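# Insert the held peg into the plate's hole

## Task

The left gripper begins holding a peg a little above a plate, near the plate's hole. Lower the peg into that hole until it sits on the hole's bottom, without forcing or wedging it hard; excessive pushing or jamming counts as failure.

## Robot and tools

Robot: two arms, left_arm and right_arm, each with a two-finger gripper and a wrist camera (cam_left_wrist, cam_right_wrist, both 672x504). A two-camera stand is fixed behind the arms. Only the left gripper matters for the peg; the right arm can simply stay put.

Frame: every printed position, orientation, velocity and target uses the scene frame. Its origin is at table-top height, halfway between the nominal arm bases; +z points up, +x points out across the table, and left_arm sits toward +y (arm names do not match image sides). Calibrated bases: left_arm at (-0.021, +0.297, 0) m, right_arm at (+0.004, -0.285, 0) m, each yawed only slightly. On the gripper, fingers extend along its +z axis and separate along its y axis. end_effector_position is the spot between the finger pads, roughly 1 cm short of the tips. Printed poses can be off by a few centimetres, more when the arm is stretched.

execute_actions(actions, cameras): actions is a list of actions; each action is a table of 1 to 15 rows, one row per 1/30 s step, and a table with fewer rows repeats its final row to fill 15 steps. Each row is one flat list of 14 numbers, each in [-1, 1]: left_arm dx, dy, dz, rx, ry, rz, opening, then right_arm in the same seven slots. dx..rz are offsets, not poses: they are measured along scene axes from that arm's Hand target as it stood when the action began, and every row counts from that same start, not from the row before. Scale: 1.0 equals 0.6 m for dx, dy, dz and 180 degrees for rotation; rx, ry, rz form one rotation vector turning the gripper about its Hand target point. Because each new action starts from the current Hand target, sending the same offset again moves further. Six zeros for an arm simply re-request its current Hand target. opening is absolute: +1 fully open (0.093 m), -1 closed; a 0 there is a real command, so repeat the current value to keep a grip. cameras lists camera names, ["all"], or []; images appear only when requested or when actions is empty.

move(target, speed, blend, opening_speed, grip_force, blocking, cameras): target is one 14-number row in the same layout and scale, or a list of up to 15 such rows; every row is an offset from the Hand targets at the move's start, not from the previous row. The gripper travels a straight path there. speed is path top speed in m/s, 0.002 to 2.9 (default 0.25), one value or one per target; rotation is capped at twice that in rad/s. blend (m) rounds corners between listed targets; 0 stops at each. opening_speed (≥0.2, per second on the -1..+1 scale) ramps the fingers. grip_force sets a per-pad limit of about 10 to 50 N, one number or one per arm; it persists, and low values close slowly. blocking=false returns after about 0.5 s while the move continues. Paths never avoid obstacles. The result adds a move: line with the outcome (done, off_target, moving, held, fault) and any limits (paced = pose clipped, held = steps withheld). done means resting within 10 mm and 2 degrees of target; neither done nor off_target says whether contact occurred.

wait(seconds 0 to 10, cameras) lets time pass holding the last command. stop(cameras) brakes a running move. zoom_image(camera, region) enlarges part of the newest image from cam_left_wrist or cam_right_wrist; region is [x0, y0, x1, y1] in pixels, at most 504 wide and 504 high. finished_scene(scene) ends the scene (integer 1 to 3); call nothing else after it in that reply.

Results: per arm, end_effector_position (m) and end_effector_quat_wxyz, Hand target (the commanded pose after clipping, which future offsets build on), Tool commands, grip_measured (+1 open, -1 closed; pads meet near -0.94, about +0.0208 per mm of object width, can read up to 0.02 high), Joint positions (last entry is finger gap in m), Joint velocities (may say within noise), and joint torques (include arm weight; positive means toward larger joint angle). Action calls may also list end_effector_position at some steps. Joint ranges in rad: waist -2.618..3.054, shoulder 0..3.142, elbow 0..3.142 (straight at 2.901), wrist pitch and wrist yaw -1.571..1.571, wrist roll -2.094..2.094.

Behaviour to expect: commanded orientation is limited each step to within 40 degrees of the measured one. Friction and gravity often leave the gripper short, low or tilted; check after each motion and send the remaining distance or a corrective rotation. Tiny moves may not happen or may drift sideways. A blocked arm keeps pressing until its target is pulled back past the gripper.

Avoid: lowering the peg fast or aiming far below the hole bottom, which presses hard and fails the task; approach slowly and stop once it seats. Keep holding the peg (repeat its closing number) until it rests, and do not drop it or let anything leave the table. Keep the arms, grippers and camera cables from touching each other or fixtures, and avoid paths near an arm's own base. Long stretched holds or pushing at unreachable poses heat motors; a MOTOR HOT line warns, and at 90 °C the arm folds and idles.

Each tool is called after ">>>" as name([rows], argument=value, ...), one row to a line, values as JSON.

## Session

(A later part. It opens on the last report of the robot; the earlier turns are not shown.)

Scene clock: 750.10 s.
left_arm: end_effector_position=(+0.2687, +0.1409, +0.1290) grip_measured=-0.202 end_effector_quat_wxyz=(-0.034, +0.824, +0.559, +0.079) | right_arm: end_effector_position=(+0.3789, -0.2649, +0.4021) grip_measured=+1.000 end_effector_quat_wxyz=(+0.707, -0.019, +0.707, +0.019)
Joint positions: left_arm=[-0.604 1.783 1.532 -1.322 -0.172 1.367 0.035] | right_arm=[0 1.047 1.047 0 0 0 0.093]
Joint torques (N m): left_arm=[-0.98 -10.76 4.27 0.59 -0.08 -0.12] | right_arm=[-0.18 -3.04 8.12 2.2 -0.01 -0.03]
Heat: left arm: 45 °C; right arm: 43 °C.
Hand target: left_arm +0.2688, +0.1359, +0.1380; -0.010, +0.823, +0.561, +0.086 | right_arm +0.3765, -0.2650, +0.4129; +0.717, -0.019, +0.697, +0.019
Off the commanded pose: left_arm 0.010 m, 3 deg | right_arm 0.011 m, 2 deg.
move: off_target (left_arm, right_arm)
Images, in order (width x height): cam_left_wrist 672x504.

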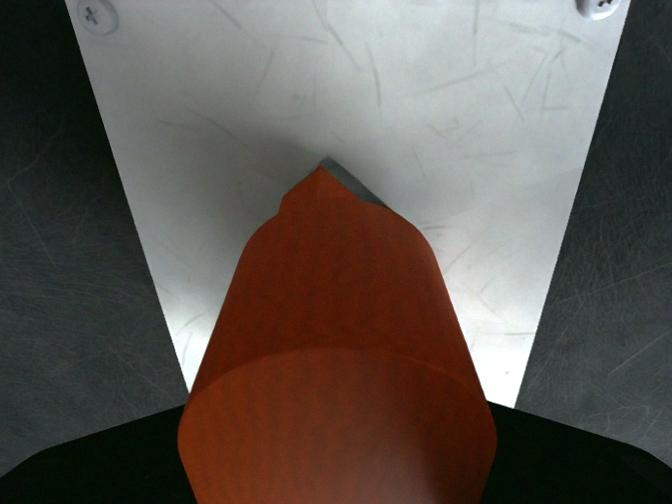

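>>> move(target=[-0.0022,-0.0005,-0.01,0,0,0.005,-0.941311,0,0,0,0,0,0,1], speed=0.1, cameras=["cam_left_wrist"])

>>> zoom_image(camera="cam_left_wrist", region=[250, 90, 430, 225])

Scene clock: 764.20 s.
left_arm: end_effector_position=(+0.2676, +0.1416, +0.1229) grip_measured=-0.202 end_effector_quat_wxyz=(-0.035, +0.820, +0.566, +0.078) | right_arm: end_effector_position=(+0.3789, -0.2649, +0.4021) grip_measured=+1.000 end_effector_quat_wxyz=(+0.707, -0.019, +0.707, +0.019)
Joint positions: left_arm=[-0.604 1.783 1.508 -1.302 -0.172 1.351 0.035] | right_arm=[0 1.047 1.047 0 0 0 0.093]
Joint torques (N m): left_arm=[-1.36 -10.76 4.21 0.6 -0.08 -0.19] | right_arm=[-0.18 -3.03 8.12 2.21 -0.01 -0.03]
Heat: left arm: 44 °C; right arm: 43 °C.
Hand target: left_arm +0.2674, +0.1356, +0.1319; -0.011, +0.819, +0.567, +0.086 | right_arm +0.3765, -0.2650, +0.4129; +0.717, -0.019, +0.697, +0.019
Off the commanded pose: left_arm 0.011 m, 3 deg | right_arm 0.011 m, 2 deg.
move: off_target (left_arm, right_arm)
Images, in order (width x height): cam_left_wrist 672x504.

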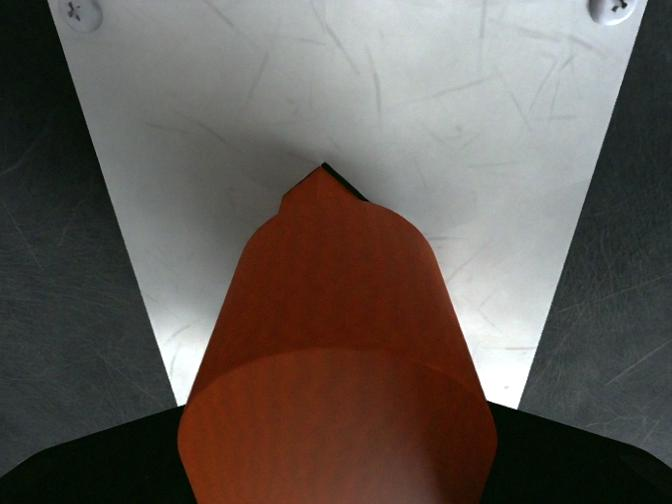

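Scaled by 2.800 from the camera's 672x504 image, which has a finer 960x720 frame.

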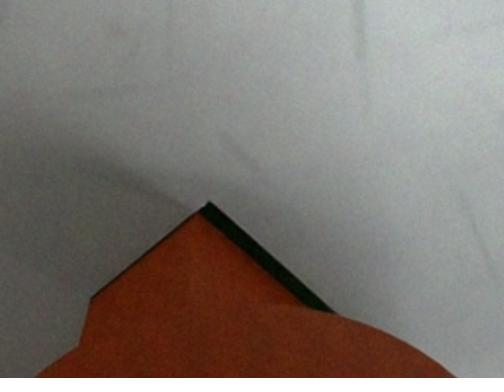

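>>> move(target=[-0.0007,-0.0004,-0.008,0,0,0.0,-0.941311,0,0,0,0,0,0,1], speed=0.06, cameras=["cam_left_wrist"])

>>> zoom_image(camera="cam_left_wrist", region=[250, 90, 430, 225])

Scene clock: 786.33 s.
left_arm: end_effector_position=(+0.2664, +0.1408, +0.1181) grip_measured=-0.202 end_effector_quat_wxyz=(-0.036, +0.821, +0.565, +0.078) | right_arm: end_effector_position=(+0.3789, -0.2649, +0.4021) grip_measured=+1.000 end_effector_quat_wxyz=(+0.707, -0.019, +0.707, +0.019)
Joint positions: left_arm=[-0.608 1.783 1.489 -1.286 -0.172 1.349 0.035] | right_arm=[0 1.047 1.047 0 0 0 0.093]
Joint torques (N m): left_arm=[-0.99 -10.86 4.23 0.62 -0.09 -0.13] | right_arm=[-0.2 -3.04 8.1 2.21 -0.01 -0.03]
Heat: left arm: 47 °C; right arm: 43 °C.
Hand target: left_arm +0.2670, +0.1354, +0.1272; -0.011, +0.819, +0.567, +0.086 | right_arm +0.3765, -0.2650, +0.4129; +0.717, -0.019, +0.697, +0.019
Off the commanded pose: left_arm 0.011 m, 3 deg | right_arm 0.011 m, 2 deg.
move: off_target (left_arm, right_arm)
Images, in order (width x height): cam_left_wrist 672x504.

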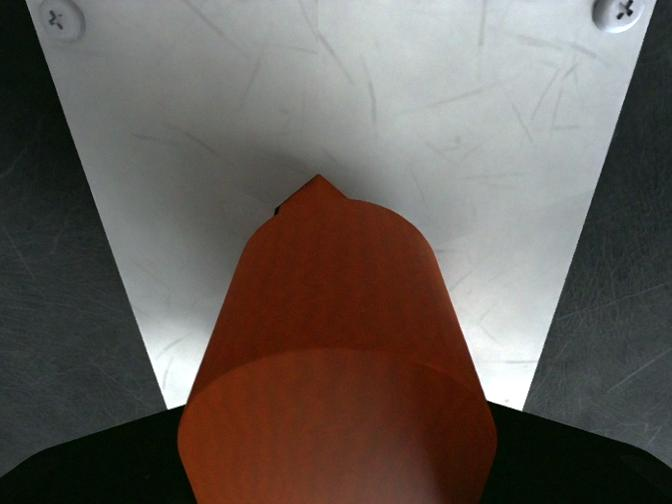

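Scaled by 2.800 from the camera's 672x504 image, which has a finer 960x720 frame.

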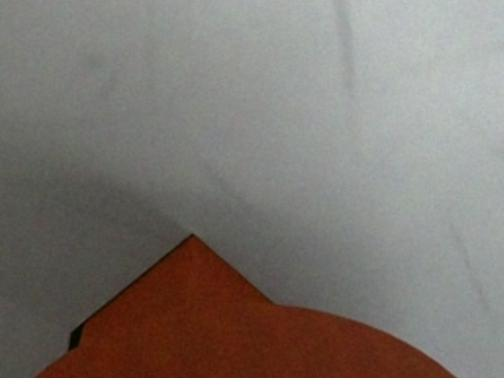

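>>> move(target=[0.0005,-0.0008,-0.01,0,0,0.0,-0.941311,0,0,0,0,0,0,1], speed=0.06)

>>> move(target=[0.0005,-0.0008,-0.01,0,0,0.0,-0.941311,0,0,0,0,0,0,1], speed=0.06, cameras=["cam_left_wrist"])

Scene clock: 798.03 s.
left_arm: end_effector_position=(+0.2663, +0.1409, +0.1130) grip_measured=-0.202 end_effector_quat_wxyz=(-0.035, +0.820, +0.565, +0.078) | right_arm: end_effector_position=(+0.3789, -0.2649, +0.4021) grip_measured=+1.000 end_effector_quat_wxyz=(+0.707, -0.019, +0.707, +0.019)
Joint positions: left_arm=[-0.608 1.783 1.468 -1.264 -0.172 1.348 0.035] | right_arm=[0 1.047 1.047 0 0 0 0.093]
Joint torques (N m): left_arm=[-1.13 -10.55 4.22 0.62 -0.07 -0.15] | right_arm=[-0.2 -3.04 8.1 2.21 -0.01 -0.03]
Heat: left arm: 48 °C; right arm: 43 °C.
Hand target: left_arm +0.2673, +0.1349, +0.1212; -0.011, +0.819, +0.568, +0.086 | right_arm +0.3765, -0.2650, +0.4129; +0.717, -0.019, +0.697, +0.019
Off the commanded pose: left_arm 0.010 m, 3 deg | right_arm 0.011 m, 2 deg.
move: off_target (left_arm, right_arm)

Scene clock: 798.77 s.
left_arm: end_effector_position=(+0.2663, +0.1409, +0.1080) grip_measured=-0.202 end_effector_quat_wxyz=(-0.035, +0.820, +0.566, +0.079) | right_arm: end_effector_position=(+0.3789, -0.2649, +0.4021) grip_measured=+1.000 end_effector_quat_wxyz=(+0.707, -0.019, +0.707, +0.019)
Joint positions: left_arm=[-0.608 1.783 1.448 -1.242 -0.172 1.348 0.035] | right_arm=[0 1.047 1.047 0 0 0 0.093]
Joint torques (N m): left_arm=[-1.17 -10.22 4.21 0.66 -0.09 -0.13] | right_arm=[-0.18 -3.03 8.12 2.21 -0.01 -0.02]
Heat: left arm: 48 °C; right arm: 43 °C.
Hand target: left_arm +0.2676, +0.1344, +0.1152; -0.011, +0.819, +0.567, +0.086 | right_arm +0.3765, -0.2650, +0.4129; +0.717, -0.019, +0.697, +0.019
Off the commanded pose: left_arm 0.010 m, 3 deg | right_arm 0.011 m, 2 deg.
move: off_target (left_arm, right_arm)
Images, in order (width x height): cam_left_wrist 672x504.

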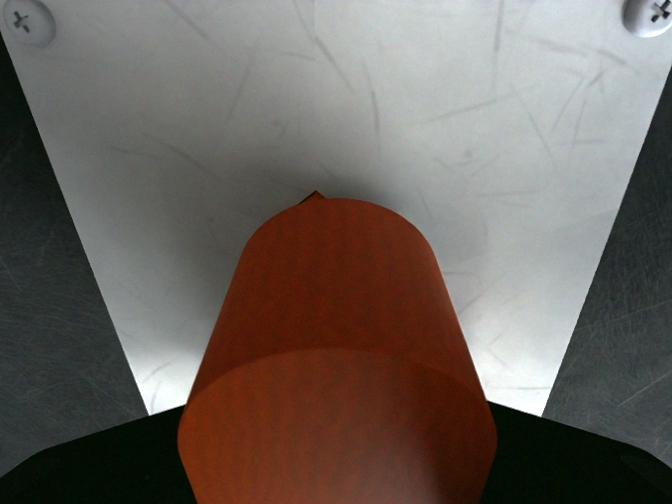

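>>> move(target=[0.0005,-0.0008,-0.01,0,0,0.0,-0.941311,0,0,0,0,0,0,1], speed=0.06)

>>> move(target=[0.0005,-0.0008,-0.01,0,0,0.0,-0.941311,0,0,0,0,0,0,1], speed=0.06, cameras=["cam_left_wrist"])

Scene clock: 805.63 s.
left_arm: end_effector_position=(+0.2663, +0.1408, +0.1051) grip_measured=-0.202 end_effector_quat_wxyz=(-0.034, +0.820, +0.566, +0.079) | right_arm: end_effector_position=(+0.3789, -0.2649, +0.4021) grip_measured=+1.000 end_effector_quat_wxyz=(+0.707, -0.019, +0.707, +0.019)
Joint positions: left_arm=[-0.608 1.783 1.437 -1.229 -0.172 1.347 0.035] | right_arm=[0 1.047 1.047 0 0 0 0.093]
Joint torques (N m): left_arm=[-1.26 -9.88 3.71 0.79 -0.08 -0.14] | right_arm=[-0.18 -3.04 8.1 2.2 -0.02 -0.03]
Heat: left arm: 48 °C; right arm: 44 °C.
Hand target: left_arm +0.2679, +0.1339, +0.1092; -0.011, +0.819, +0.568, +0.086 | right_arm +0.3765, -0.2650, +0.4129; +0.717, -0.019, +0.697, +0.019
Off the commanded pose: left_arm 0.008 m, 3 deg | right_arm 0.011 m, 2 deg.
move: off_target (left_arm, right_arm)

Scene clock: 806.33 s.
left_arm: end_effector_position=(+0.2659, +0.1408, +0.1047) grip_measured=-0.202 end_effector_quat_wxyz=(-0.031, +0.820, +0.566, +0.081) | right_arm: end_effector_position=(+0.3789, -0.2649, +0.4021) grip_measured=+1.000 end_effector_quat_wxyz=(+0.707, -0.019, +0.707, +0.019)
Joint positions: left_arm=[-0.609 1.775 1.426 -1.22 -0.173 1.345 0.035] | right_arm=[0 1.047 1.047 0 0 0 0.093]
Joint torques (N m): left_arm=[-1.2 -8.73 3.08 0.93 -0.09 -0.14] | right_arm=[-0.2 -3.04 8.12 2.21 -0.01 -0.03]
Heat: left arm: 48 °C; right arm: 44 °C.
Hand target: left_arm +0.2682, +0.1333, +0.1032; -0.011, +0.819, +0.567, +0.086 | right_arm +0.3765, -0.2650, +0.4129; +0.717, -0.019, +0.697, +0.019
Off the commanded pose: left_arm 0.008 m, 2 deg | right_arm 0.011 m, 2 deg.
move: off_target (right_arm)
Images, in order (width x height): cam_left_wrist 672x504.

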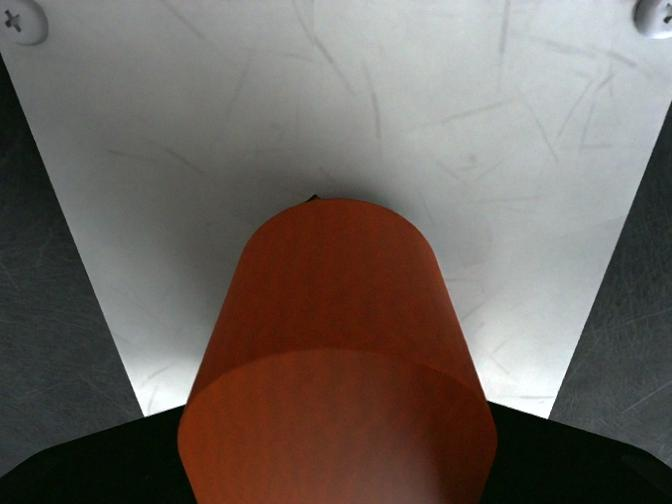

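>>> move([
  [0,0,0.01,0,0,0.0,-0.941311,0,0,0,0,0,0,1],
  [0,0,0.01,0,0,0,0.3,0,0,0,0,0,0,1],
], speed=0.06, opening_speed=1.0, cameras=["cam_left_wrist"])

Scene clock: 819.93 s.
left_arm: end_effector_position=(+0.2670, +0.1401, +0.1049) grip_measured=+0.298 end_effector_quat_wxyz=(-0.028, +0.819, +0.567, +0.082) | right_arm: end_effector_position=(+0.3789, -0.2649, +0.4021) grip_measured=+1.000 end_effector_quat_wxyz=(+0.707, -0.019, +0.707, +0.019)
Joint positions: left_arm=[-0.609 1.775 1.426 -1.214 -0.173 1.345 0.06] | right_arm=[0 1.047 1.047 0 0 0 0.093]
Joint torques (N m): left_arm=[-1.24 -8.94 4.66 0.63 -0.09 -0.11] | right_arm=[-0.18 -3.04 8.13 2.21 -0.02 -0.03]
Heat: left arm: 46 °C; right arm: 44 °C.
Hand target: left_arm +0.2682, +0.1333, +0.1092; -0.011, +0.819, +0.567, +0.086 | right_arm +0.3765, -0.2650, +0.4129; +0.717, -0.019, +0.697, +0.019
Off the commanded pose: left_arm 0.008 m, 2 deg | right_arm 0.011 m, 2 deg.
move: off_target (right_arm)
Images, in order (width x height): cam_left_wrist 672x504.

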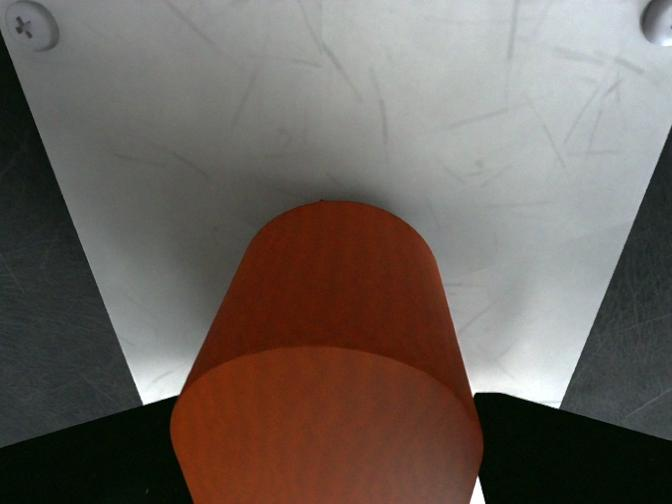

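>>> move(target=[0,0,0.15,0,0,0.0,0.4,0,0,0,0,0,0,1], speed=0.12, cameras=["cam_left_wrist"])

Scene clock: 827.80 s.
left_arm: end_effector_position=(+0.2693, +0.1386, +0.1929) grip_measured=+0.398 end_effector_quat_wxyz=(-0.017, +0.819, +0.568, +0.086) | right_arm: end_effector_position=(+0.3789, -0.2649, +0.4021) grip_measured=+1.000 end_effector_quat_wxyz=(+0.707, -0.019, +0.707, +0.019)
Joint positions: left_arm=[-0.609 1.786 1.792 -1.543 -0.173 1.345 0.064] | right_arm=[0 1.047 1.047 0 0 0 0.093]
Joint torques (N m): left_arm=[-1.28 -7.28 6.9 0.23 -0.08 -0.14] | right_arm=[-0.18 -3.03 8.12 2.21 -0.01 -0.03]
Heat: left arm: 45 °C; right arm: 44 °C.
Hand target: left_arm +0.2682, +0.1333, +0.1993; -0.010, +0.819, +0.567, +0.086 | right_arm +0.3765, -0.2650, +0.4129; +0.717, -0.019, +0.697, +0.019
Off the commanded pose: left_arm 0.008 m, 1 deg | right_arm 0.011 m, 2 deg.
move: off_target (right_arm)
Images, in order (width x height): cam_left_wrist 672x504.

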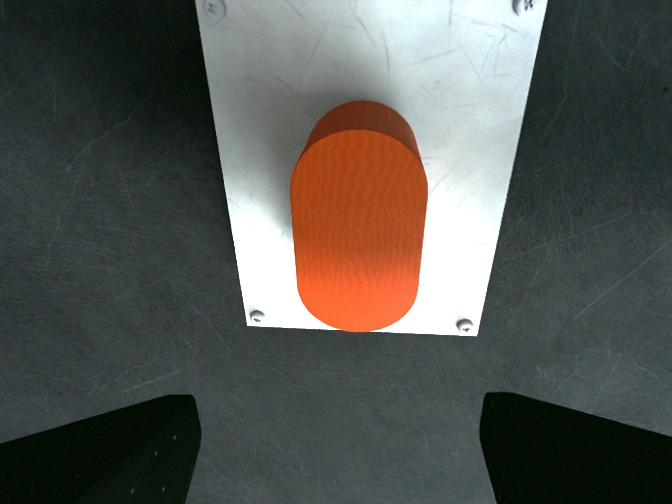

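>>> finished_scene(scene=1)

The scene is finished: the task was done.


## Next scene

The same job, from a new start.

>>> execute_actions(actions=[], cameras=["cam_left_wrist"])

>>> zoom_image(camera="cam_left_wrist", region=[230, 90, 410, 225])

Scene clock: 0.00 s.
left_arm: end_effector_position=(+0.2684, +0.1484, +0.1308) grip_measured=-0.255 end_effector_quat_wxyz=(+0.012, +0.856, +0.516, +0.016) | right_arm: end_effector_position=(+0.3789, -0.2649, +0.4022) grip_measured=+1.000 end_effector_quat_wxyz=(+0.707, -0.019, +0.707, +0.019)
Joint positions: left_arm=[-0.504 1.736 1.492 -1.289 -0.015 1.575 0.033] | right_arm=[0 1.047 1.047 0 0 0 0.093]
Joint velocities: left_arm=[0.012 -0.012 0.002 0.051 -0.051 -0.081 0.008] | right_arm=[within noise]
Joint torques (N m): no reading
Heat: left arm: 25 °C; right arm: 25 °C.
Hand target: left_arm +0.2720, +0.1464, +0.1414; +0.029, +0.856, +0.516, +0.026 | right_arm +0.3766, -0.2650, +0.4127; +0.717, -0.019, +0.697, +0.019
Tool commands: left_gripper/opening=-0.941311 right_gripper/opening=+1.0
Images, in order (width x height): cam_left_wrist 672x504.

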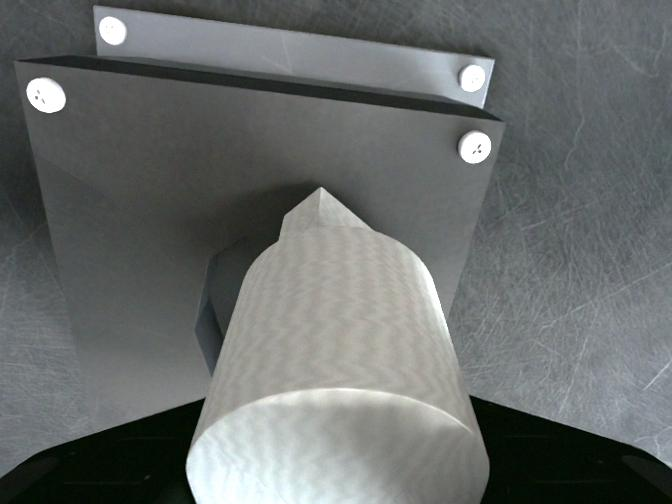

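Scaled by 2.800 from the camera's 672x504 image, which has a finer 960x720 frame.

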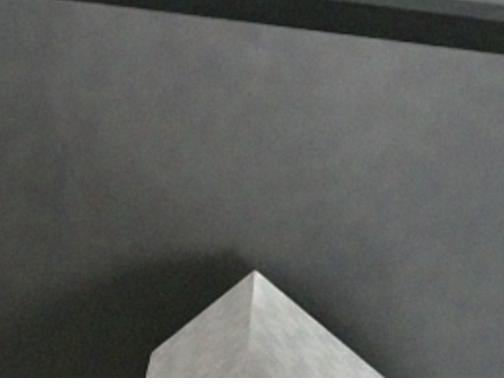

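>>> move(target=[0.012,0.037,0.045,0,0,-0.036,-0.941311,0,0,0,0,0,0,1], speed=0.2, cameras=["cam_left_wrist"])

>>> zoom_image(camera="cam_left_wrist", region=[180, 50, 450, 250])

Scene clock: 32.17 s.
left_arm: end_effector_position=(+0.2757, +0.1705, +0.1499) grip_measured=-0.198 end_effector_quat_wxyz=(+0.007, +0.880, +0.474, +0.015) | right_arm: end_effector_position=(+0.3789, -0.2649, +0.4021) grip_measured=+1.000 end_effector_quat_wxyz=(+0.707, -0.019, +0.707, +0.019)
Joint positions: left_arm=[-0.432 1.736 1.568 -1.374 -0.015 1.744 0.036] | right_arm=[0 1.047 1.047 0 0 0 0.093]
Joint torques (N m): left_arm=[0.57 -9.81 7.8 0.25 0.09 0.16] | right_arm=[-0.2 -3.02 8.02 2.25 -0.01 -0.03]
Heat: left arm: 30 °C; right arm: 30 °C.
Hand target: left_arm +0.2792, +0.1687, +0.1684; +0.031, +0.883, +0.467, +0.025 | right_arm +0.3766, -0.2650, +0.4126; +0.717, -0.019, +0.697, +0.019
Off the commanded pose: left_arm 0.019 m, 3 deg | right_arm 0.011 m, 2 deg.
move: off_target (left_arm, right_arm)
Images, in order (width x height): cam_left_wrist 672x504.

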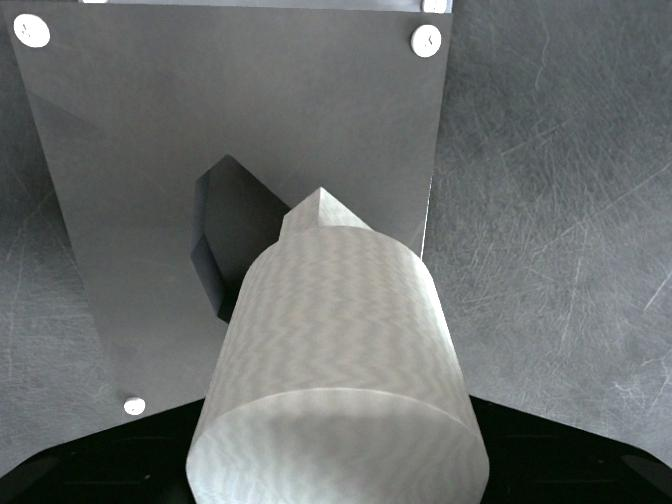

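Scaled by 1.867 from the camera's 672x504 image, which has a finer 960x720 frame.

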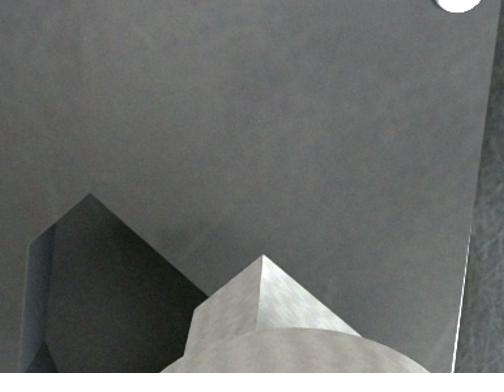

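>>> move(target=[0.0325,-0.0413,-0.033,0.0279,-0.0185,-0.0114,-0.941311,0,0,0,0,0,0,1], speed=0.15, cameras=["cam_left_wrist"])

>>> zoom_image(camera="cam_left_wrist", region=[230, 120, 410, 255])

Scene clock: 111.23 s.
left_arm: end_effector_position=(+0.2856, +0.1511, +0.1356) grip_measured=-0.198 end_effector_quat_wxyz=(-0.019, +0.894, +0.445, +0.047) | right_arm: end_effector_position=(+0.3789, -0.2649, +0.4021) grip_measured=+1.000 end_effector_quat_wxyz=(+0.707, -0.019, +0.707, +0.019)
Joint positions: left_arm=[-0.515 1.803 1.59 -1.334 -0.099 1.727 0.036] | right_arm=[0 1.047 1.047 0 0 0 0.093]
Joint torques (N m): left_arm=[-0.47 -8.58 7.95 0.63 -0.17 -0.14] | right_arm=[-0.2 -3.02 8.02 2.25 -0.01 -0.03]
Heat: left arm: 37 °C; right arm: 34 °C.
Hand target: left_arm +0.2987, +0.1439, +0.1486; +0.006, +0.891, +0.448, +0.070 | right_arm +0.3766, -0.2650, +0.4126; +0.717, -0.019, +0.697, +0.019
Off the commanded pose: left_arm 0.020 m, 4 deg | right_arm 0.011 m, 2 deg.
move: off_target (left_arm, right_arm)
Images, in order (width x height): cam_left_wrist 672x504.

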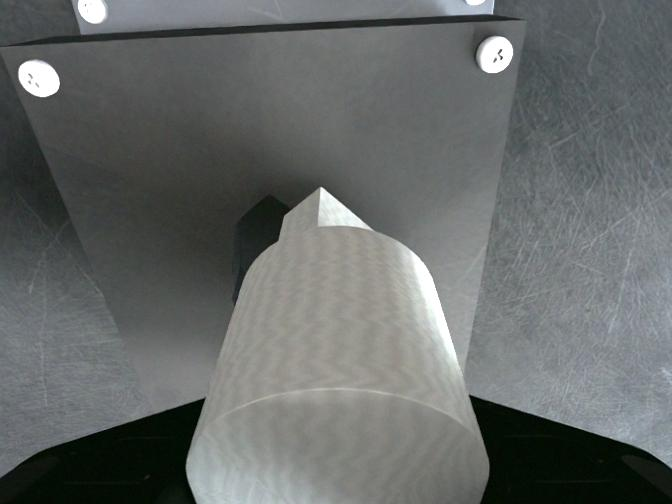

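Scaled by 2.800 from the camera's 672x504 image, which has a finer 960x720 frame.

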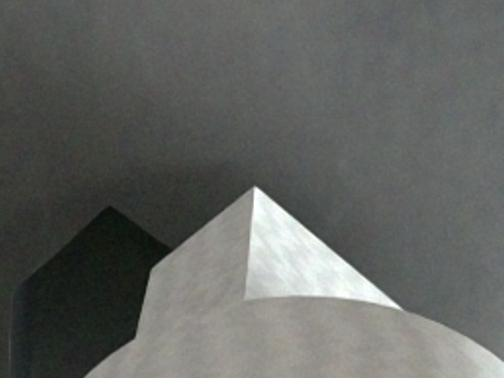

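>>> move(target=[0.021,-0.0095,0.006,0.0078,-0.0054,0.015,-0.941311,0,0,0,0,0,0,1], speed=0.15, cameras=["cam_left_wrist"])

>>> zoom_image(camera="cam_left_wrist", region=[230, 120, 410, 255])

Scene clock: 141.30 s.
left_arm: end_effector_position=(+0.3063, +0.1430, +0.1408) grip_measured=-0.198 end_effector_quat_wxyz=(-0.013, +0.882, +0.466, +0.071) | right_arm: end_effector_position=(+0.3789, -0.2649, +0.4021) grip_measured=+1.000 end_effector_quat_wxyz=(+0.707, -0.019, +0.707, +0.019)
Joint positions: left_arm=[-0.523 1.86 1.679 -1.334 -0.133 1.671 0.036] | right_arm=[0 1.047 1.047 0 0 0 0.093]
Joint torques (N m): left_arm=[-0.85 -8.83 7.91 0.35 -0.19 -0.16] | right_arm=[-0.2 -3 8.02 2.25 -0.01 -0.03]
Heat: left arm: 41 °C; right arm: 35 °C.
Hand target: left_arm +0.3113, +0.1381, +0.1522; -0.003, +0.880, +0.468, +0.083 | right_arm +0.3766, -0.2650, +0.4126; +0.717, -0.019, +0.697, +0.019
Off the commanded pose: left_arm 0.013 m, 2 deg | right_arm 0.011 m, 2 deg.
move: off_target (left_arm, right_arm)
Images, in order (width x height): cam_left_wrist 672x504.

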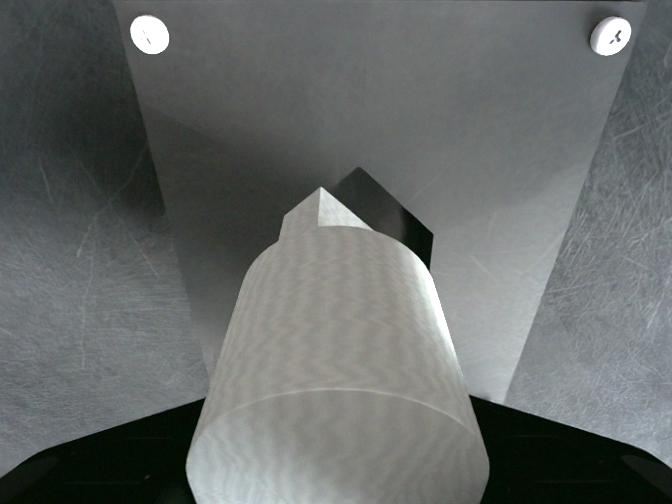

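Scaled by 2.800 from the camera's 672x504 image, which has a finer 960x720 frame.

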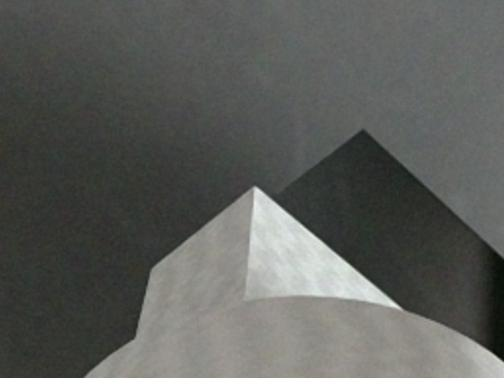

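>>> move(target=[-0.0197,0.0107,-0.0115,0,0,0,-0.941311,0,0,0,0,0,0,1], speed=0.12, cameras=["cam_left_wrist"])

>>> zoom_image(camera="cam_left_wrist", region=[230, 120, 410, 255])

Scene clock: 164.33 s.
left_arm: end_effector_position=(+0.2977, +0.1478, +0.1318) grip_measured=-0.198 end_effector_quat_wxyz=(-0.026, +0.882, +0.466, +0.063) | right_arm: end_effector_position=(+0.3789, -0.2649, +0.4021) grip_measured=+1.000 end_effector_quat_wxyz=(+0.707, -0.019, +0.707, +0.019)
Joint positions: left_arm=[-0.523 1.847 1.627 -1.324 -0.134 1.669 0.036] | right_arm=[0 1.047 1.047 0 0 0 0.093]
Joint torques (N m): left_arm=[-0.94 -12.34 4.46 0.62 -0.23 -0.14] | right_arm=[-0.2 -3.02 8.03 2.25 -0.01 -0.03]
Heat: left arm: 42 °C; right arm: 36 °C.
Hand target: left_arm +0.2995, +0.1446, +0.1454; -0.003, +0.880, +0.468, +0.083 | right_arm +0.3766, -0.2650, +0.4126; +0.717, -0.019, +0.697, +0.019
Off the commanded pose: left_arm 0.014 m, 4 deg | right_arm 0.011 m, 2 deg.
move: off_target (left_arm, right_arm)
Images, in order (width x height): cam_left_wrist 672x504.

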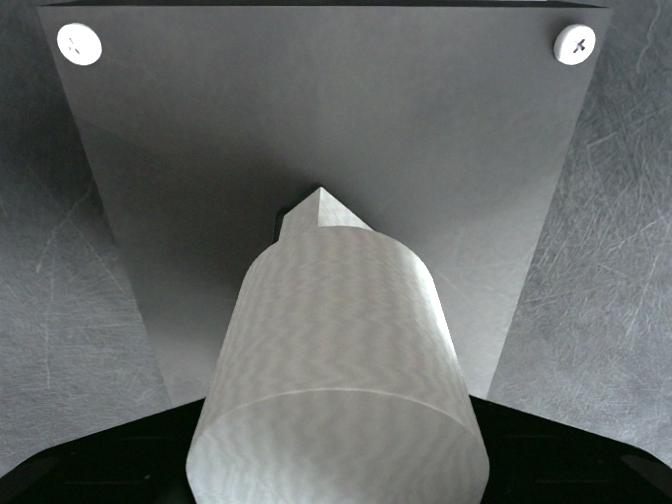

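Scaled by 2.800 from the camera's 672x504 image, which has a finer 960x720 frame.

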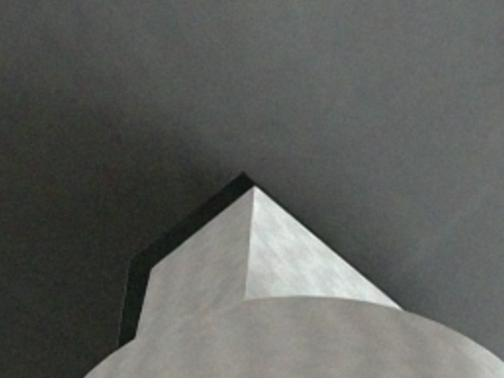

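>>> move(target=[0.0035,-0.003,0.003,-0.0111,-0.0167,0,-0.941311,0,0,0,0,0,0,1], speed=0.12, cameras=["cam_left_wrist"])

>>> zoom_image(camera="cam_left_wrist", region=[230, 120, 410, 255])

Scene clock: 186.87 s.
left_arm: end_effector_position=(+0.2997, +0.1467, +0.1340) grip_measured=-0.198 end_effector_quat_wxyz=(+0.000, +0.880, +0.468, +0.080) | right_arm: end_effector_position=(+0.3789, -0.2649, +0.4021) grip_measured=+1.000 end_effector_quat_wxyz=(+0.707, -0.019, +0.707, +0.019)
Joint positions: left_arm=[-0.523 1.798 1.571 -1.255 -0.134 1.669 0.036] | right_arm=[0 1.047 1.047 0 0 0 0.093]
Joint torques (N m): left_arm=[-0.96 -11.95 4.45 0.86 -0.16 -0.14] | right_arm=[-0.2 -3.02 8.02 2.25 -0.01 -0.03]
Heat: left arm: 42 °C; right arm: 36 °C.
Hand target: left_arm +0.3016, +0.1428, +0.1471; +0.025, +0.877, +0.470, +0.098 | right_arm +0.3766, -0.2650, +0.4126; +0.717, -0.019, +0.697, +0.019
Off the commanded pose: left_arm 0.014 m, 4 deg | right_arm 0.011 m, 2 deg.
move: off_target (left_arm, right_arm)
Images, in order (width x height): cam_left_wrist 672x504.

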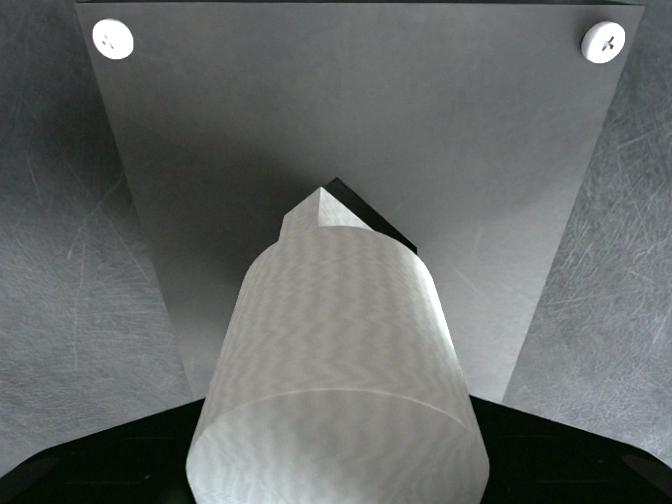

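Scaled by 2.800 from the camera's 672x504 image, which has a finer 960x720 frame.

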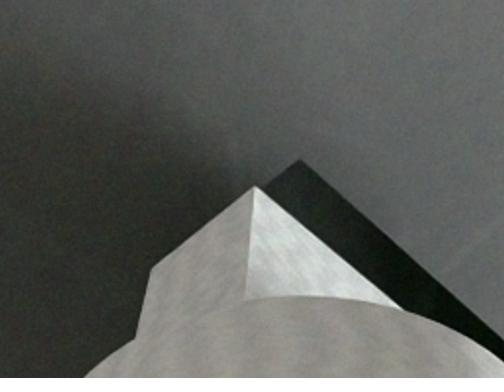

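>>> move(target=[-0.0015,-0.001,-0.006,0.008,0.0119,0,-0.941311,0,0,0,0,0,0,1], speed=0.12, cameras=["cam_left_wrist"])

>>> zoom_image(camera="cam_left_wrist", region=[230, 120, 410, 255])

Scene clock: 216.67 s.
left_arm: end_effector_position=(+0.2978, +0.1461, +0.1339) grip_measured=-0.198 end_effector_quat_wxyz=(-0.002, +0.881, +0.467, +0.078) | right_arm: end_effector_position=(+0.3789, -0.2649, +0.4021) grip_measured=+1.000 end_effector_quat_wxyz=(+0.707, -0.019, +0.707, +0.019)
Joint positions: left_arm=[-0.527 1.798 1.571 -1.261 -0.134 1.666 0.036] | right_arm=[0 1.047 1.047 0 0 0 0.093]
Joint torques (N m): left_arm=[-1.01 -8.42 7.27 0.42 -0.2 -0.14] | right_arm=[-0.2 -3 8.02 2.25 -0.02 -0.03]
Heat: left arm: 42 °C; right arm: 37 °C.
Hand target: left_arm +0.3007, +0.1423, +0.1435; +0.005, +0.879, +0.469, +0.088 | right_arm +0.3766, -0.2650, +0.4126; +0.717, -0.019, +0.697, +0.019
Off the commanded pose: left_arm 0.011 m, 1 deg | right_arm 0.011 m, 2 deg.
move: off_target (left_arm, right_arm)
Images, in order (width x height): cam_left_wrist 672x504.

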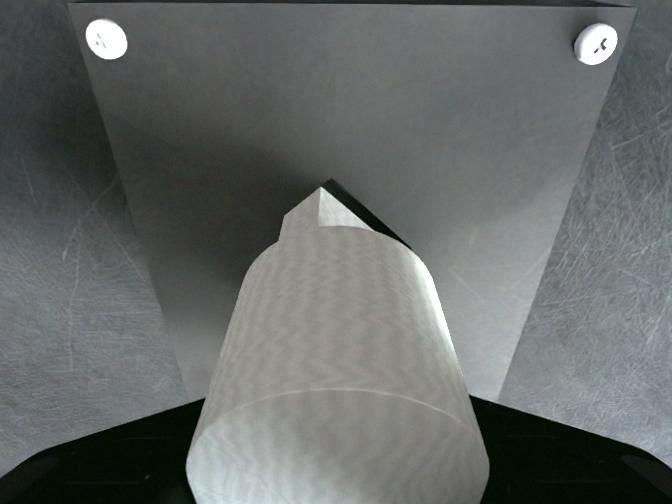

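Scaled by 2.800 from the camera's 672x504 image, which has a finer 960x720 frame.

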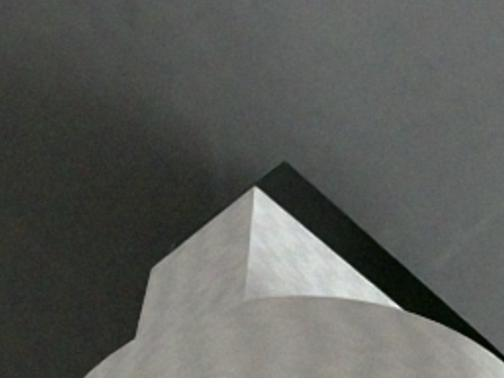

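>>> move(target=[-0.001,-0.0017,-0.0125,0.006,0.009,0,-0.941311,0,0,0,0,0,0,1], speed=0.12, cameras=["cam_left_wrist"])

>>> zoom_image(camera="cam_left_wrist", region=[230, 120, 410, 255])

Scene clock: 227.00 s.
left_arm: end_effector_position=(+0.2975, +0.1465, +0.1255) grip_measured=-0.198 end_effector_quat_wxyz=(-0.017, +0.881, +0.468, +0.072) | right_arm: end_effector_position=(+0.3789, -0.2649, +0.4021) grip_measured=+1.000 end_effector_quat_wxyz=(+0.707, -0.019, +0.707, +0.019)
Joint positions: left_arm=[-0.529 1.826 1.574 -1.268 -0.138 1.661 0.036] | right_arm=[0 1.047 1.047 0 0 0 0.093]
Joint torques (N m): left_arm=[-1.31 -8.32 7.83 0.22 -0.19 -0.16] | right_arm=[-0.18 -3 8.02 2.25 -0.01 -0.03]
Heat: left arm: 41 °C; right arm: 37 °C.
Hand target: left_arm +0.3001, +0.1412, +0.1360; -0.010, +0.880, +0.468, +0.080 | right_arm +0.3766, -0.2650, +0.4126; +0.717, -0.019, +0.697, +0.019
Off the commanded pose: left_arm 0.012 m, 1 deg | right_arm 0.011 m, 2 deg.
move: off_target (left_arm, right_arm)
Images, in order (width x height): cam_left_wrist 672x504.

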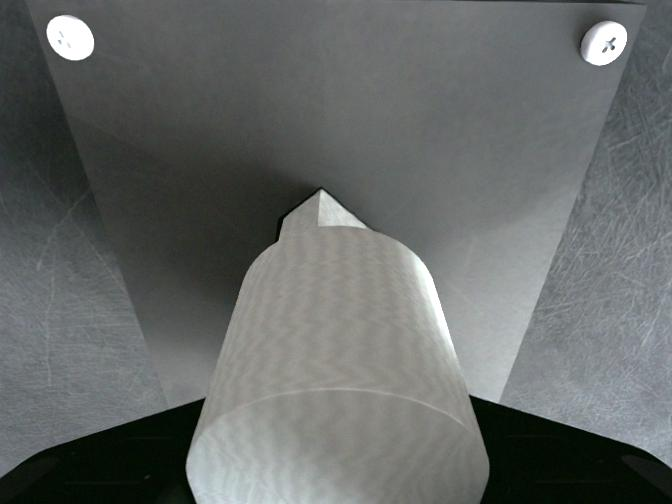

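Scaled by 2.800 from the camera's 672x504 image, which has a finer 960x720 frame.

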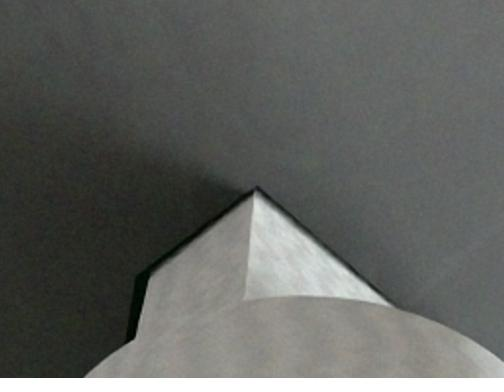

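>>> move(target=[0.0008,0.0013,-0.0125,0,0,0,-0.941311,0,0,0,0,0,0,1], speed=0.08, cameras=["cam_left_wrist"])

>>> zoom_image(camera="cam_left_wrist", region=[230, 120, 410, 255])

Scene clock: 243.70 s.
left_arm: end_effector_position=(+0.2975, +0.1465, +0.1255) grip_measured=-0.198 end_effector_quat_wxyz=(-0.017, +0.881, +0.468, +0.072) | right_arm: end_effector_position=(+0.3789, -0.2649, +0.4021) grip_measured=+1.000 end_effector_quat_wxyz=(+0.707, -0.019, +0.707, +0.019)
Joint positions: left_arm=[-0.529 1.826 1.574 -1.268 -0.138 1.661 0.036] | right_arm=[0 1.047 1.047 0 0 0 0.093]
Joint torques (N m): left_arm=[-1.02 -8.27 5.63 0.54 -0.17 -0.11] | right_arm=[-0.18 -3 8.02 2.25 -0.01 -0.03]
Heat: left arm: 39 °C; right arm: 37 °C.
Hand target: left_arm +0.3006, +0.1420, +0.1285; -0.010, +0.880, +0.468, +0.080 | right_arm +0.3766, -0.2650, +0.4126; +0.717, -0.019, +0.697, +0.019
Off the commanded pose: left_arm 0.006 m, 1 deg | right_arm 0.011 m, 2 deg.
move: off_target (right_arm)
Images, in order (width x height): cam_left_wrist 672x504.

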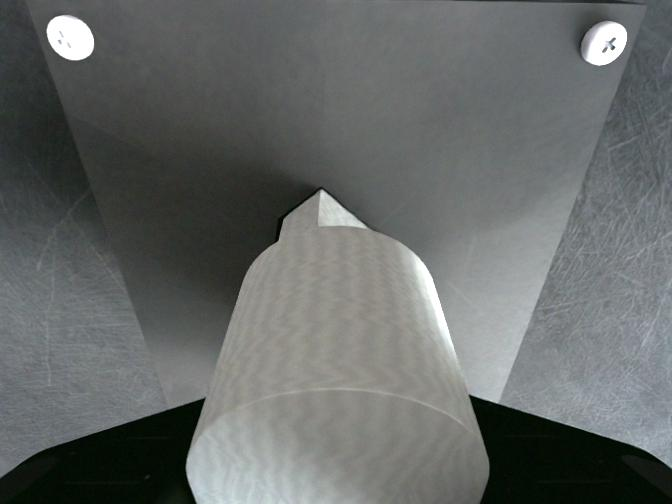

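Scaled by 2.800 from the camera's 672x504 image, which has a finer 960x720 frame.

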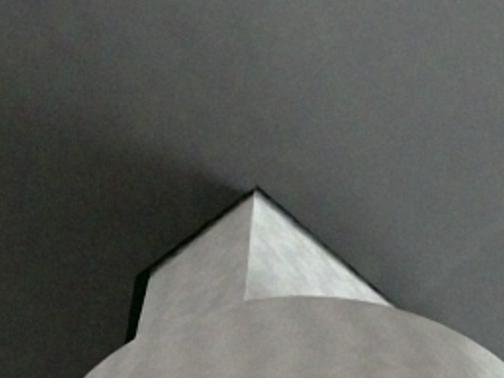

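>>> move(target=[0.0008,0.0005,-0.0125,0,0,0,-0.941311,0,0,0,0,0,0,1], speed=0.08, cameras=["cam_left_wrist"])

>>> zoom_image(camera="cam_left_wrist", region=[230, 120, 410, 255])

Scene clock: 252.83 s.
left_arm: end_effector_position=(+0.2985, +0.1460, +0.1213) grip_measured=-0.198 end_effector_quat_wxyz=(-0.016, +0.881, +0.468, +0.072) | right_arm: end_effector_position=(+0.3789, -0.2649, +0.4021) grip_measured=+1.000 end_effector_quat_wxyz=(+0.707, -0.019, +0.707, +0.019)
Joint positions: left_arm=[-0.529 1.83 1.563 -1.253 -0.138 1.661 0.036] | right_arm=[0 1.047 1.047 0 0 0 0.093]
Joint torques (N m): left_arm=[-0.94 -8.51 4.42 0.75 -0.19 -0.11] | right_arm=[-0.18 -3 8.02 2.25 -0.01 -0.03]
Heat: left arm: 39 °C; right arm: 37 °C.
Hand target: left_arm +0.3010, +0.1423, +0.1210; -0.010, +0.880, +0.468, +0.080 | right_arm +0.3766, -0.2650, +0.4126; +0.717, -0.019, +0.697, +0.019
Off the commanded pose: left_arm 0.005 m, 1 deg | right_arm 0.011 m, 2 deg.
move: off_target (right_arm)
Images, in order (width x height): cam_left_wrist 672x504.

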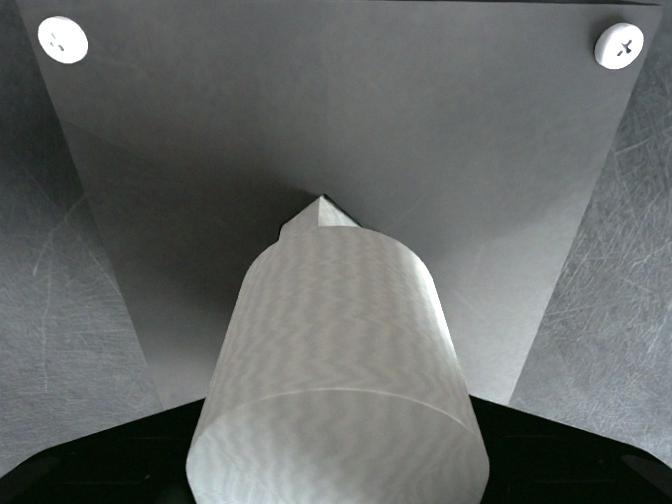

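Scaled by 2.800 from the camera's 672x504 image, which has a finer 960x720 frame.

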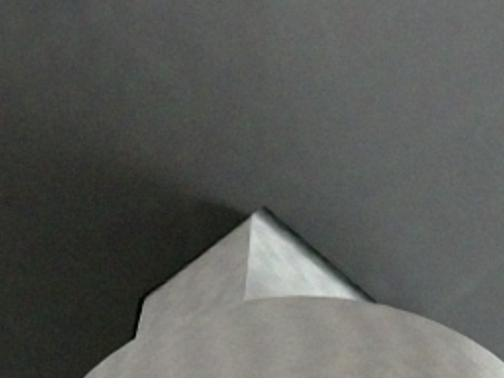

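>>> move(target=[0.0008,-0.0005,-0.0167,0,0,0,-0.941311,0,0,0,0,0,0,1], speed=0.06)

>>> move(target=[0.0005,-0.0005,-0.0067,0,0,0,-0.941311,0,0,0,0,0,0,1], speed=0.06, cameras=["cam_left_wrist"])

Scene clock: 263.97 s.
left_arm: end_effector_position=(+0.2988, +0.1458, +0.1116) grip_measured=-0.198 end_effector_quat_wxyz=(-0.017, +0.881, +0.468, +0.072) | right_arm: end_effector_position=(+0.3789, -0.2649, +0.4021) grip_measured=+1.000 end_effector_quat_wxyz=(+0.707, -0.019, +0.707, +0.019)
Joint positions: left_arm=[-0.529 1.834 1.529 -1.215 -0.138 1.661 0.036] | right_arm=[0 1.047 1.047 0 0 0 0.093]
Joint torques (N m): left_arm=[-0.91 -8.46 4.37 0.73 -0.2 -0.09] | right_arm=[-0.18 -3 8.02 2.25 -0.01 -0.03]
Heat: left arm: 40 °C; right arm: 37 °C.
Hand target: left_arm +0.3016, +0.1420, +0.1111; -0.010, +0.880, +0.468, +0.080 | right_arm +0.3766, -0.2650, +0.4126; +0.717, -0.019, +0.697, +0.019
Off the commanded pose: left_arm 0.005 m, 1 deg | right_arm 0.011 m, 2 deg.
move: off_target (right_arm)

Scene clock: 264.73 s.
left_arm: end_effector_position=(+0.2993, +0.1455, +0.1086) grip_measured=-0.198 end_effector_quat_wxyz=(-0.015, +0.881, +0.468, +0.073) | right_arm: end_effector_position=(+0.3789, -0.2649, +0.4021) grip_measured=+1.000 end_effector_quat_wxyz=(+0.707, -0.019, +0.707, +0.019)
Joint positions: left_arm=[-0.529 1.834 1.516 -1.2 -0.138 1.661 0.036] | right_arm=[0 1.047 1.047 0 0 0 0.093]
Joint torques (N m): left_arm=[-0.88 -8.24 4.4 0.74 -0.18 -0.12] | right_arm=[-0.18 -3 8.02 2.25 -0.02 -0.03]
Heat: left arm: 40 °C; right arm: 37 °C.
Hand target: left_arm +0.3018, +0.1417, +0.1071; -0.010, +0.880, +0.468, +0.080 | right_arm +0.3766, -0.2650, +0.4126; +0.717, -0.019, +0.697, +0.019
Off the commanded pose: left_arm 0.005 m, 1 deg | right_arm 0.011 m, 2 deg.
move: off_target (right_arm)
Images, in order (width x height): cam_left_wrist 672x504.

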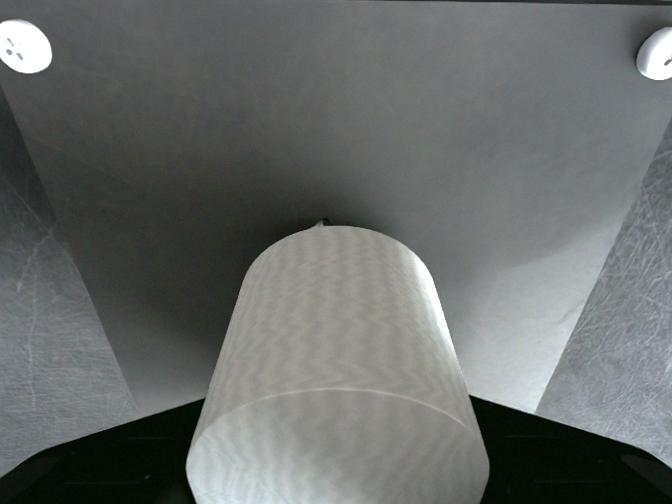

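>>> move(target=[0.0003,-0.0003,-0.0083,0,0,0,-0.941311,0,0,0,0,0,0,1], speed=0.06)

>>> move(target=[0.0,-0.0,-0.0067,0,0,0,-0.941311,0,0,0,0,0,0,1], speed=0.06, cameras=["cam_left_wrist"])

Scene clock: 275.07 s.
left_arm: end_effector_position=(+0.2993, +0.1455, +0.1075) grip_measured=-0.198 end_effector_quat_wxyz=(-0.015, +0.881, +0.468, +0.073) | right_arm: end_effector_position=(+0.3789, -0.2649, +0.4021) grip_measured=+1.000 end_effector_quat_wxyz=(+0.707, -0.019, +0.707, +0.019)
Joint positions: left_arm=[-0.529 1.834 1.513 -1.196 -0.138 1.661 0.036] | right_arm=[0 1.047 1.047 0 0 0 0.093]
Joint torques (N m): left_arm=[-1.02 -8.03 3.4 0.93 -0.19 -0.12] | right_arm=[-0.2 -3 8.02 2.25 -0.01 -0.03]
Heat: left arm: 41 °C; right arm: 38 °C.
Hand target: left_arm +0.3020, +0.1415, +0.1020; -0.010, +0.880, +0.468, +0.080 | right_arm +0.3766, -0.2650, +0.4126; +0.717, -0.019, +0.697, +0.019
Off the commanded pose: left_arm 0.007 m, 1 deg | right_arm 0.011 m, 2 deg.
move: off_target (right_arm)

Scene clock: 275.77 s.
left_arm: end_effector_position=(+0.2992, +0.1456, +0.1068) grip_measured=-0.198 end_effector_quat_wxyz=(-0.015, +0.881, +0.468, +0.072) | right_arm: end_effector_position=(+0.3789, -0.2649, +0.4021) grip_measured=+1.000 end_effector_quat_wxyz=(+0.707, -0.019, +0.707, +0.019)
Joint positions: left_arm=[-0.529 1.834 1.51 -1.193 -0.138 1.661 0.036] | right_arm=[0 1.047 1.047 0 0 0 0.093]
Joint torques (N m): left_arm=[-1.01 -7.9 2.55 1.06 -0.2 -0.11] | right_arm=[-0.18 -3 8.01 2.25 -0.01 -0.03]
Heat: left arm: 41 °C; right arm: 38 °C.
Hand target: left_arm +0.3020, +0.1415, +0.0980; -0.010, +0.880, +0.468, +0.080 | right_arm +0.3766, -0.2650, +0.4126; +0.717, -0.019, +0.697, +0.019
Off the commanded pose: left_arm 0.010 m, 1 deg | right_arm 0.011 m, 2 deg.
move: off_target (right_arm)
Images, in order (width x height): cam_left_wrist 672x504.

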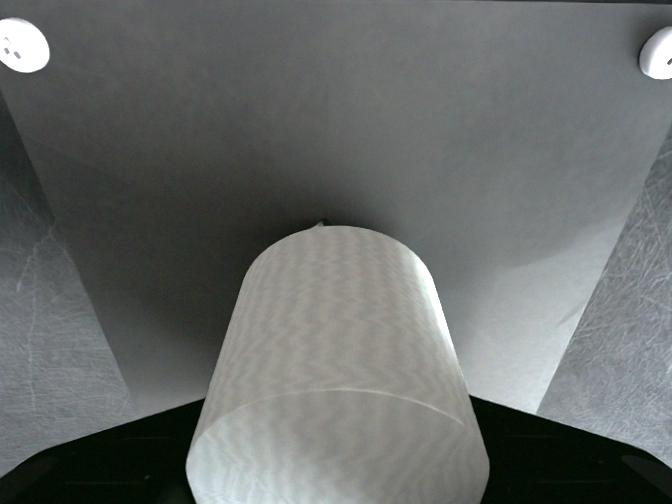

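>>> move([
  [0,0,0.0117,0,0,0,-0.941311,0,0,0,0,0,0,1],
  [0,0,0.0117,0,0,0,0.35,0,0,0,0,0,0,1],
  [0,0,0.16,0,0,0,0.35,0,0,0,0,0,0,1],
], speed=0.15, opening_speed=1.3, cameras=["cam_left_wrist"])

Scene clock: 290.60 s.
left_arm: end_effector_position=(+0.3017, +0.1446, +0.1873) grip_measured=+0.348 end_effector_quat_wxyz=(-0.013, +0.880, +0.468, +0.075) | right_arm: end_effector_position=(+0.3789, -0.2649, +0.4021) grip_measured=+1.000 end_effector_quat_wxyz=(+0.707, -0.019, +0.707, +0.019)
Joint positions: left_arm=[-0.529 1.866 1.872 -1.518 -0.14 1.661 0.062] | right_arm=[0 1.047 1.047 0 0 0 0.093]
Joint torques (N m): left_arm=[-0.99 -8.21 6.91 0.32 -0.15 -0.11] | right_arm=[-0.2 -3 8.03 2.25 -0.01 -0.03]
Heat: left arm: 41 °C; right arm: 38 °C.
Hand target: left_arm +0.3020, +0.1415, +0.1940; -0.010, +0.880, +0.468, +0.080 | right_arm +0.3766, -0.2650, +0.4126; +0.717, -0.019, +0.697, +0.019
Off the commanded pose: left_arm 0.007 m, 1 deg | right_arm 0.011 m, 2 deg.
move: off_target (right_arm)
Images, in order (width x height): cam_left_wrist 672x504.

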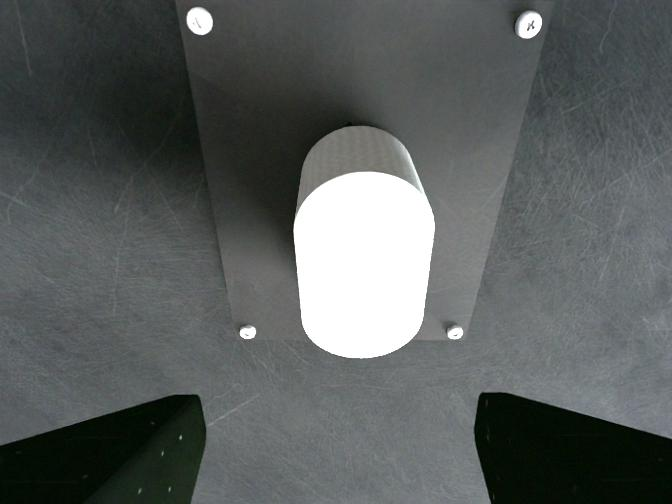

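>>> finished_scene(scene=2)

The scene is finished: the task was done.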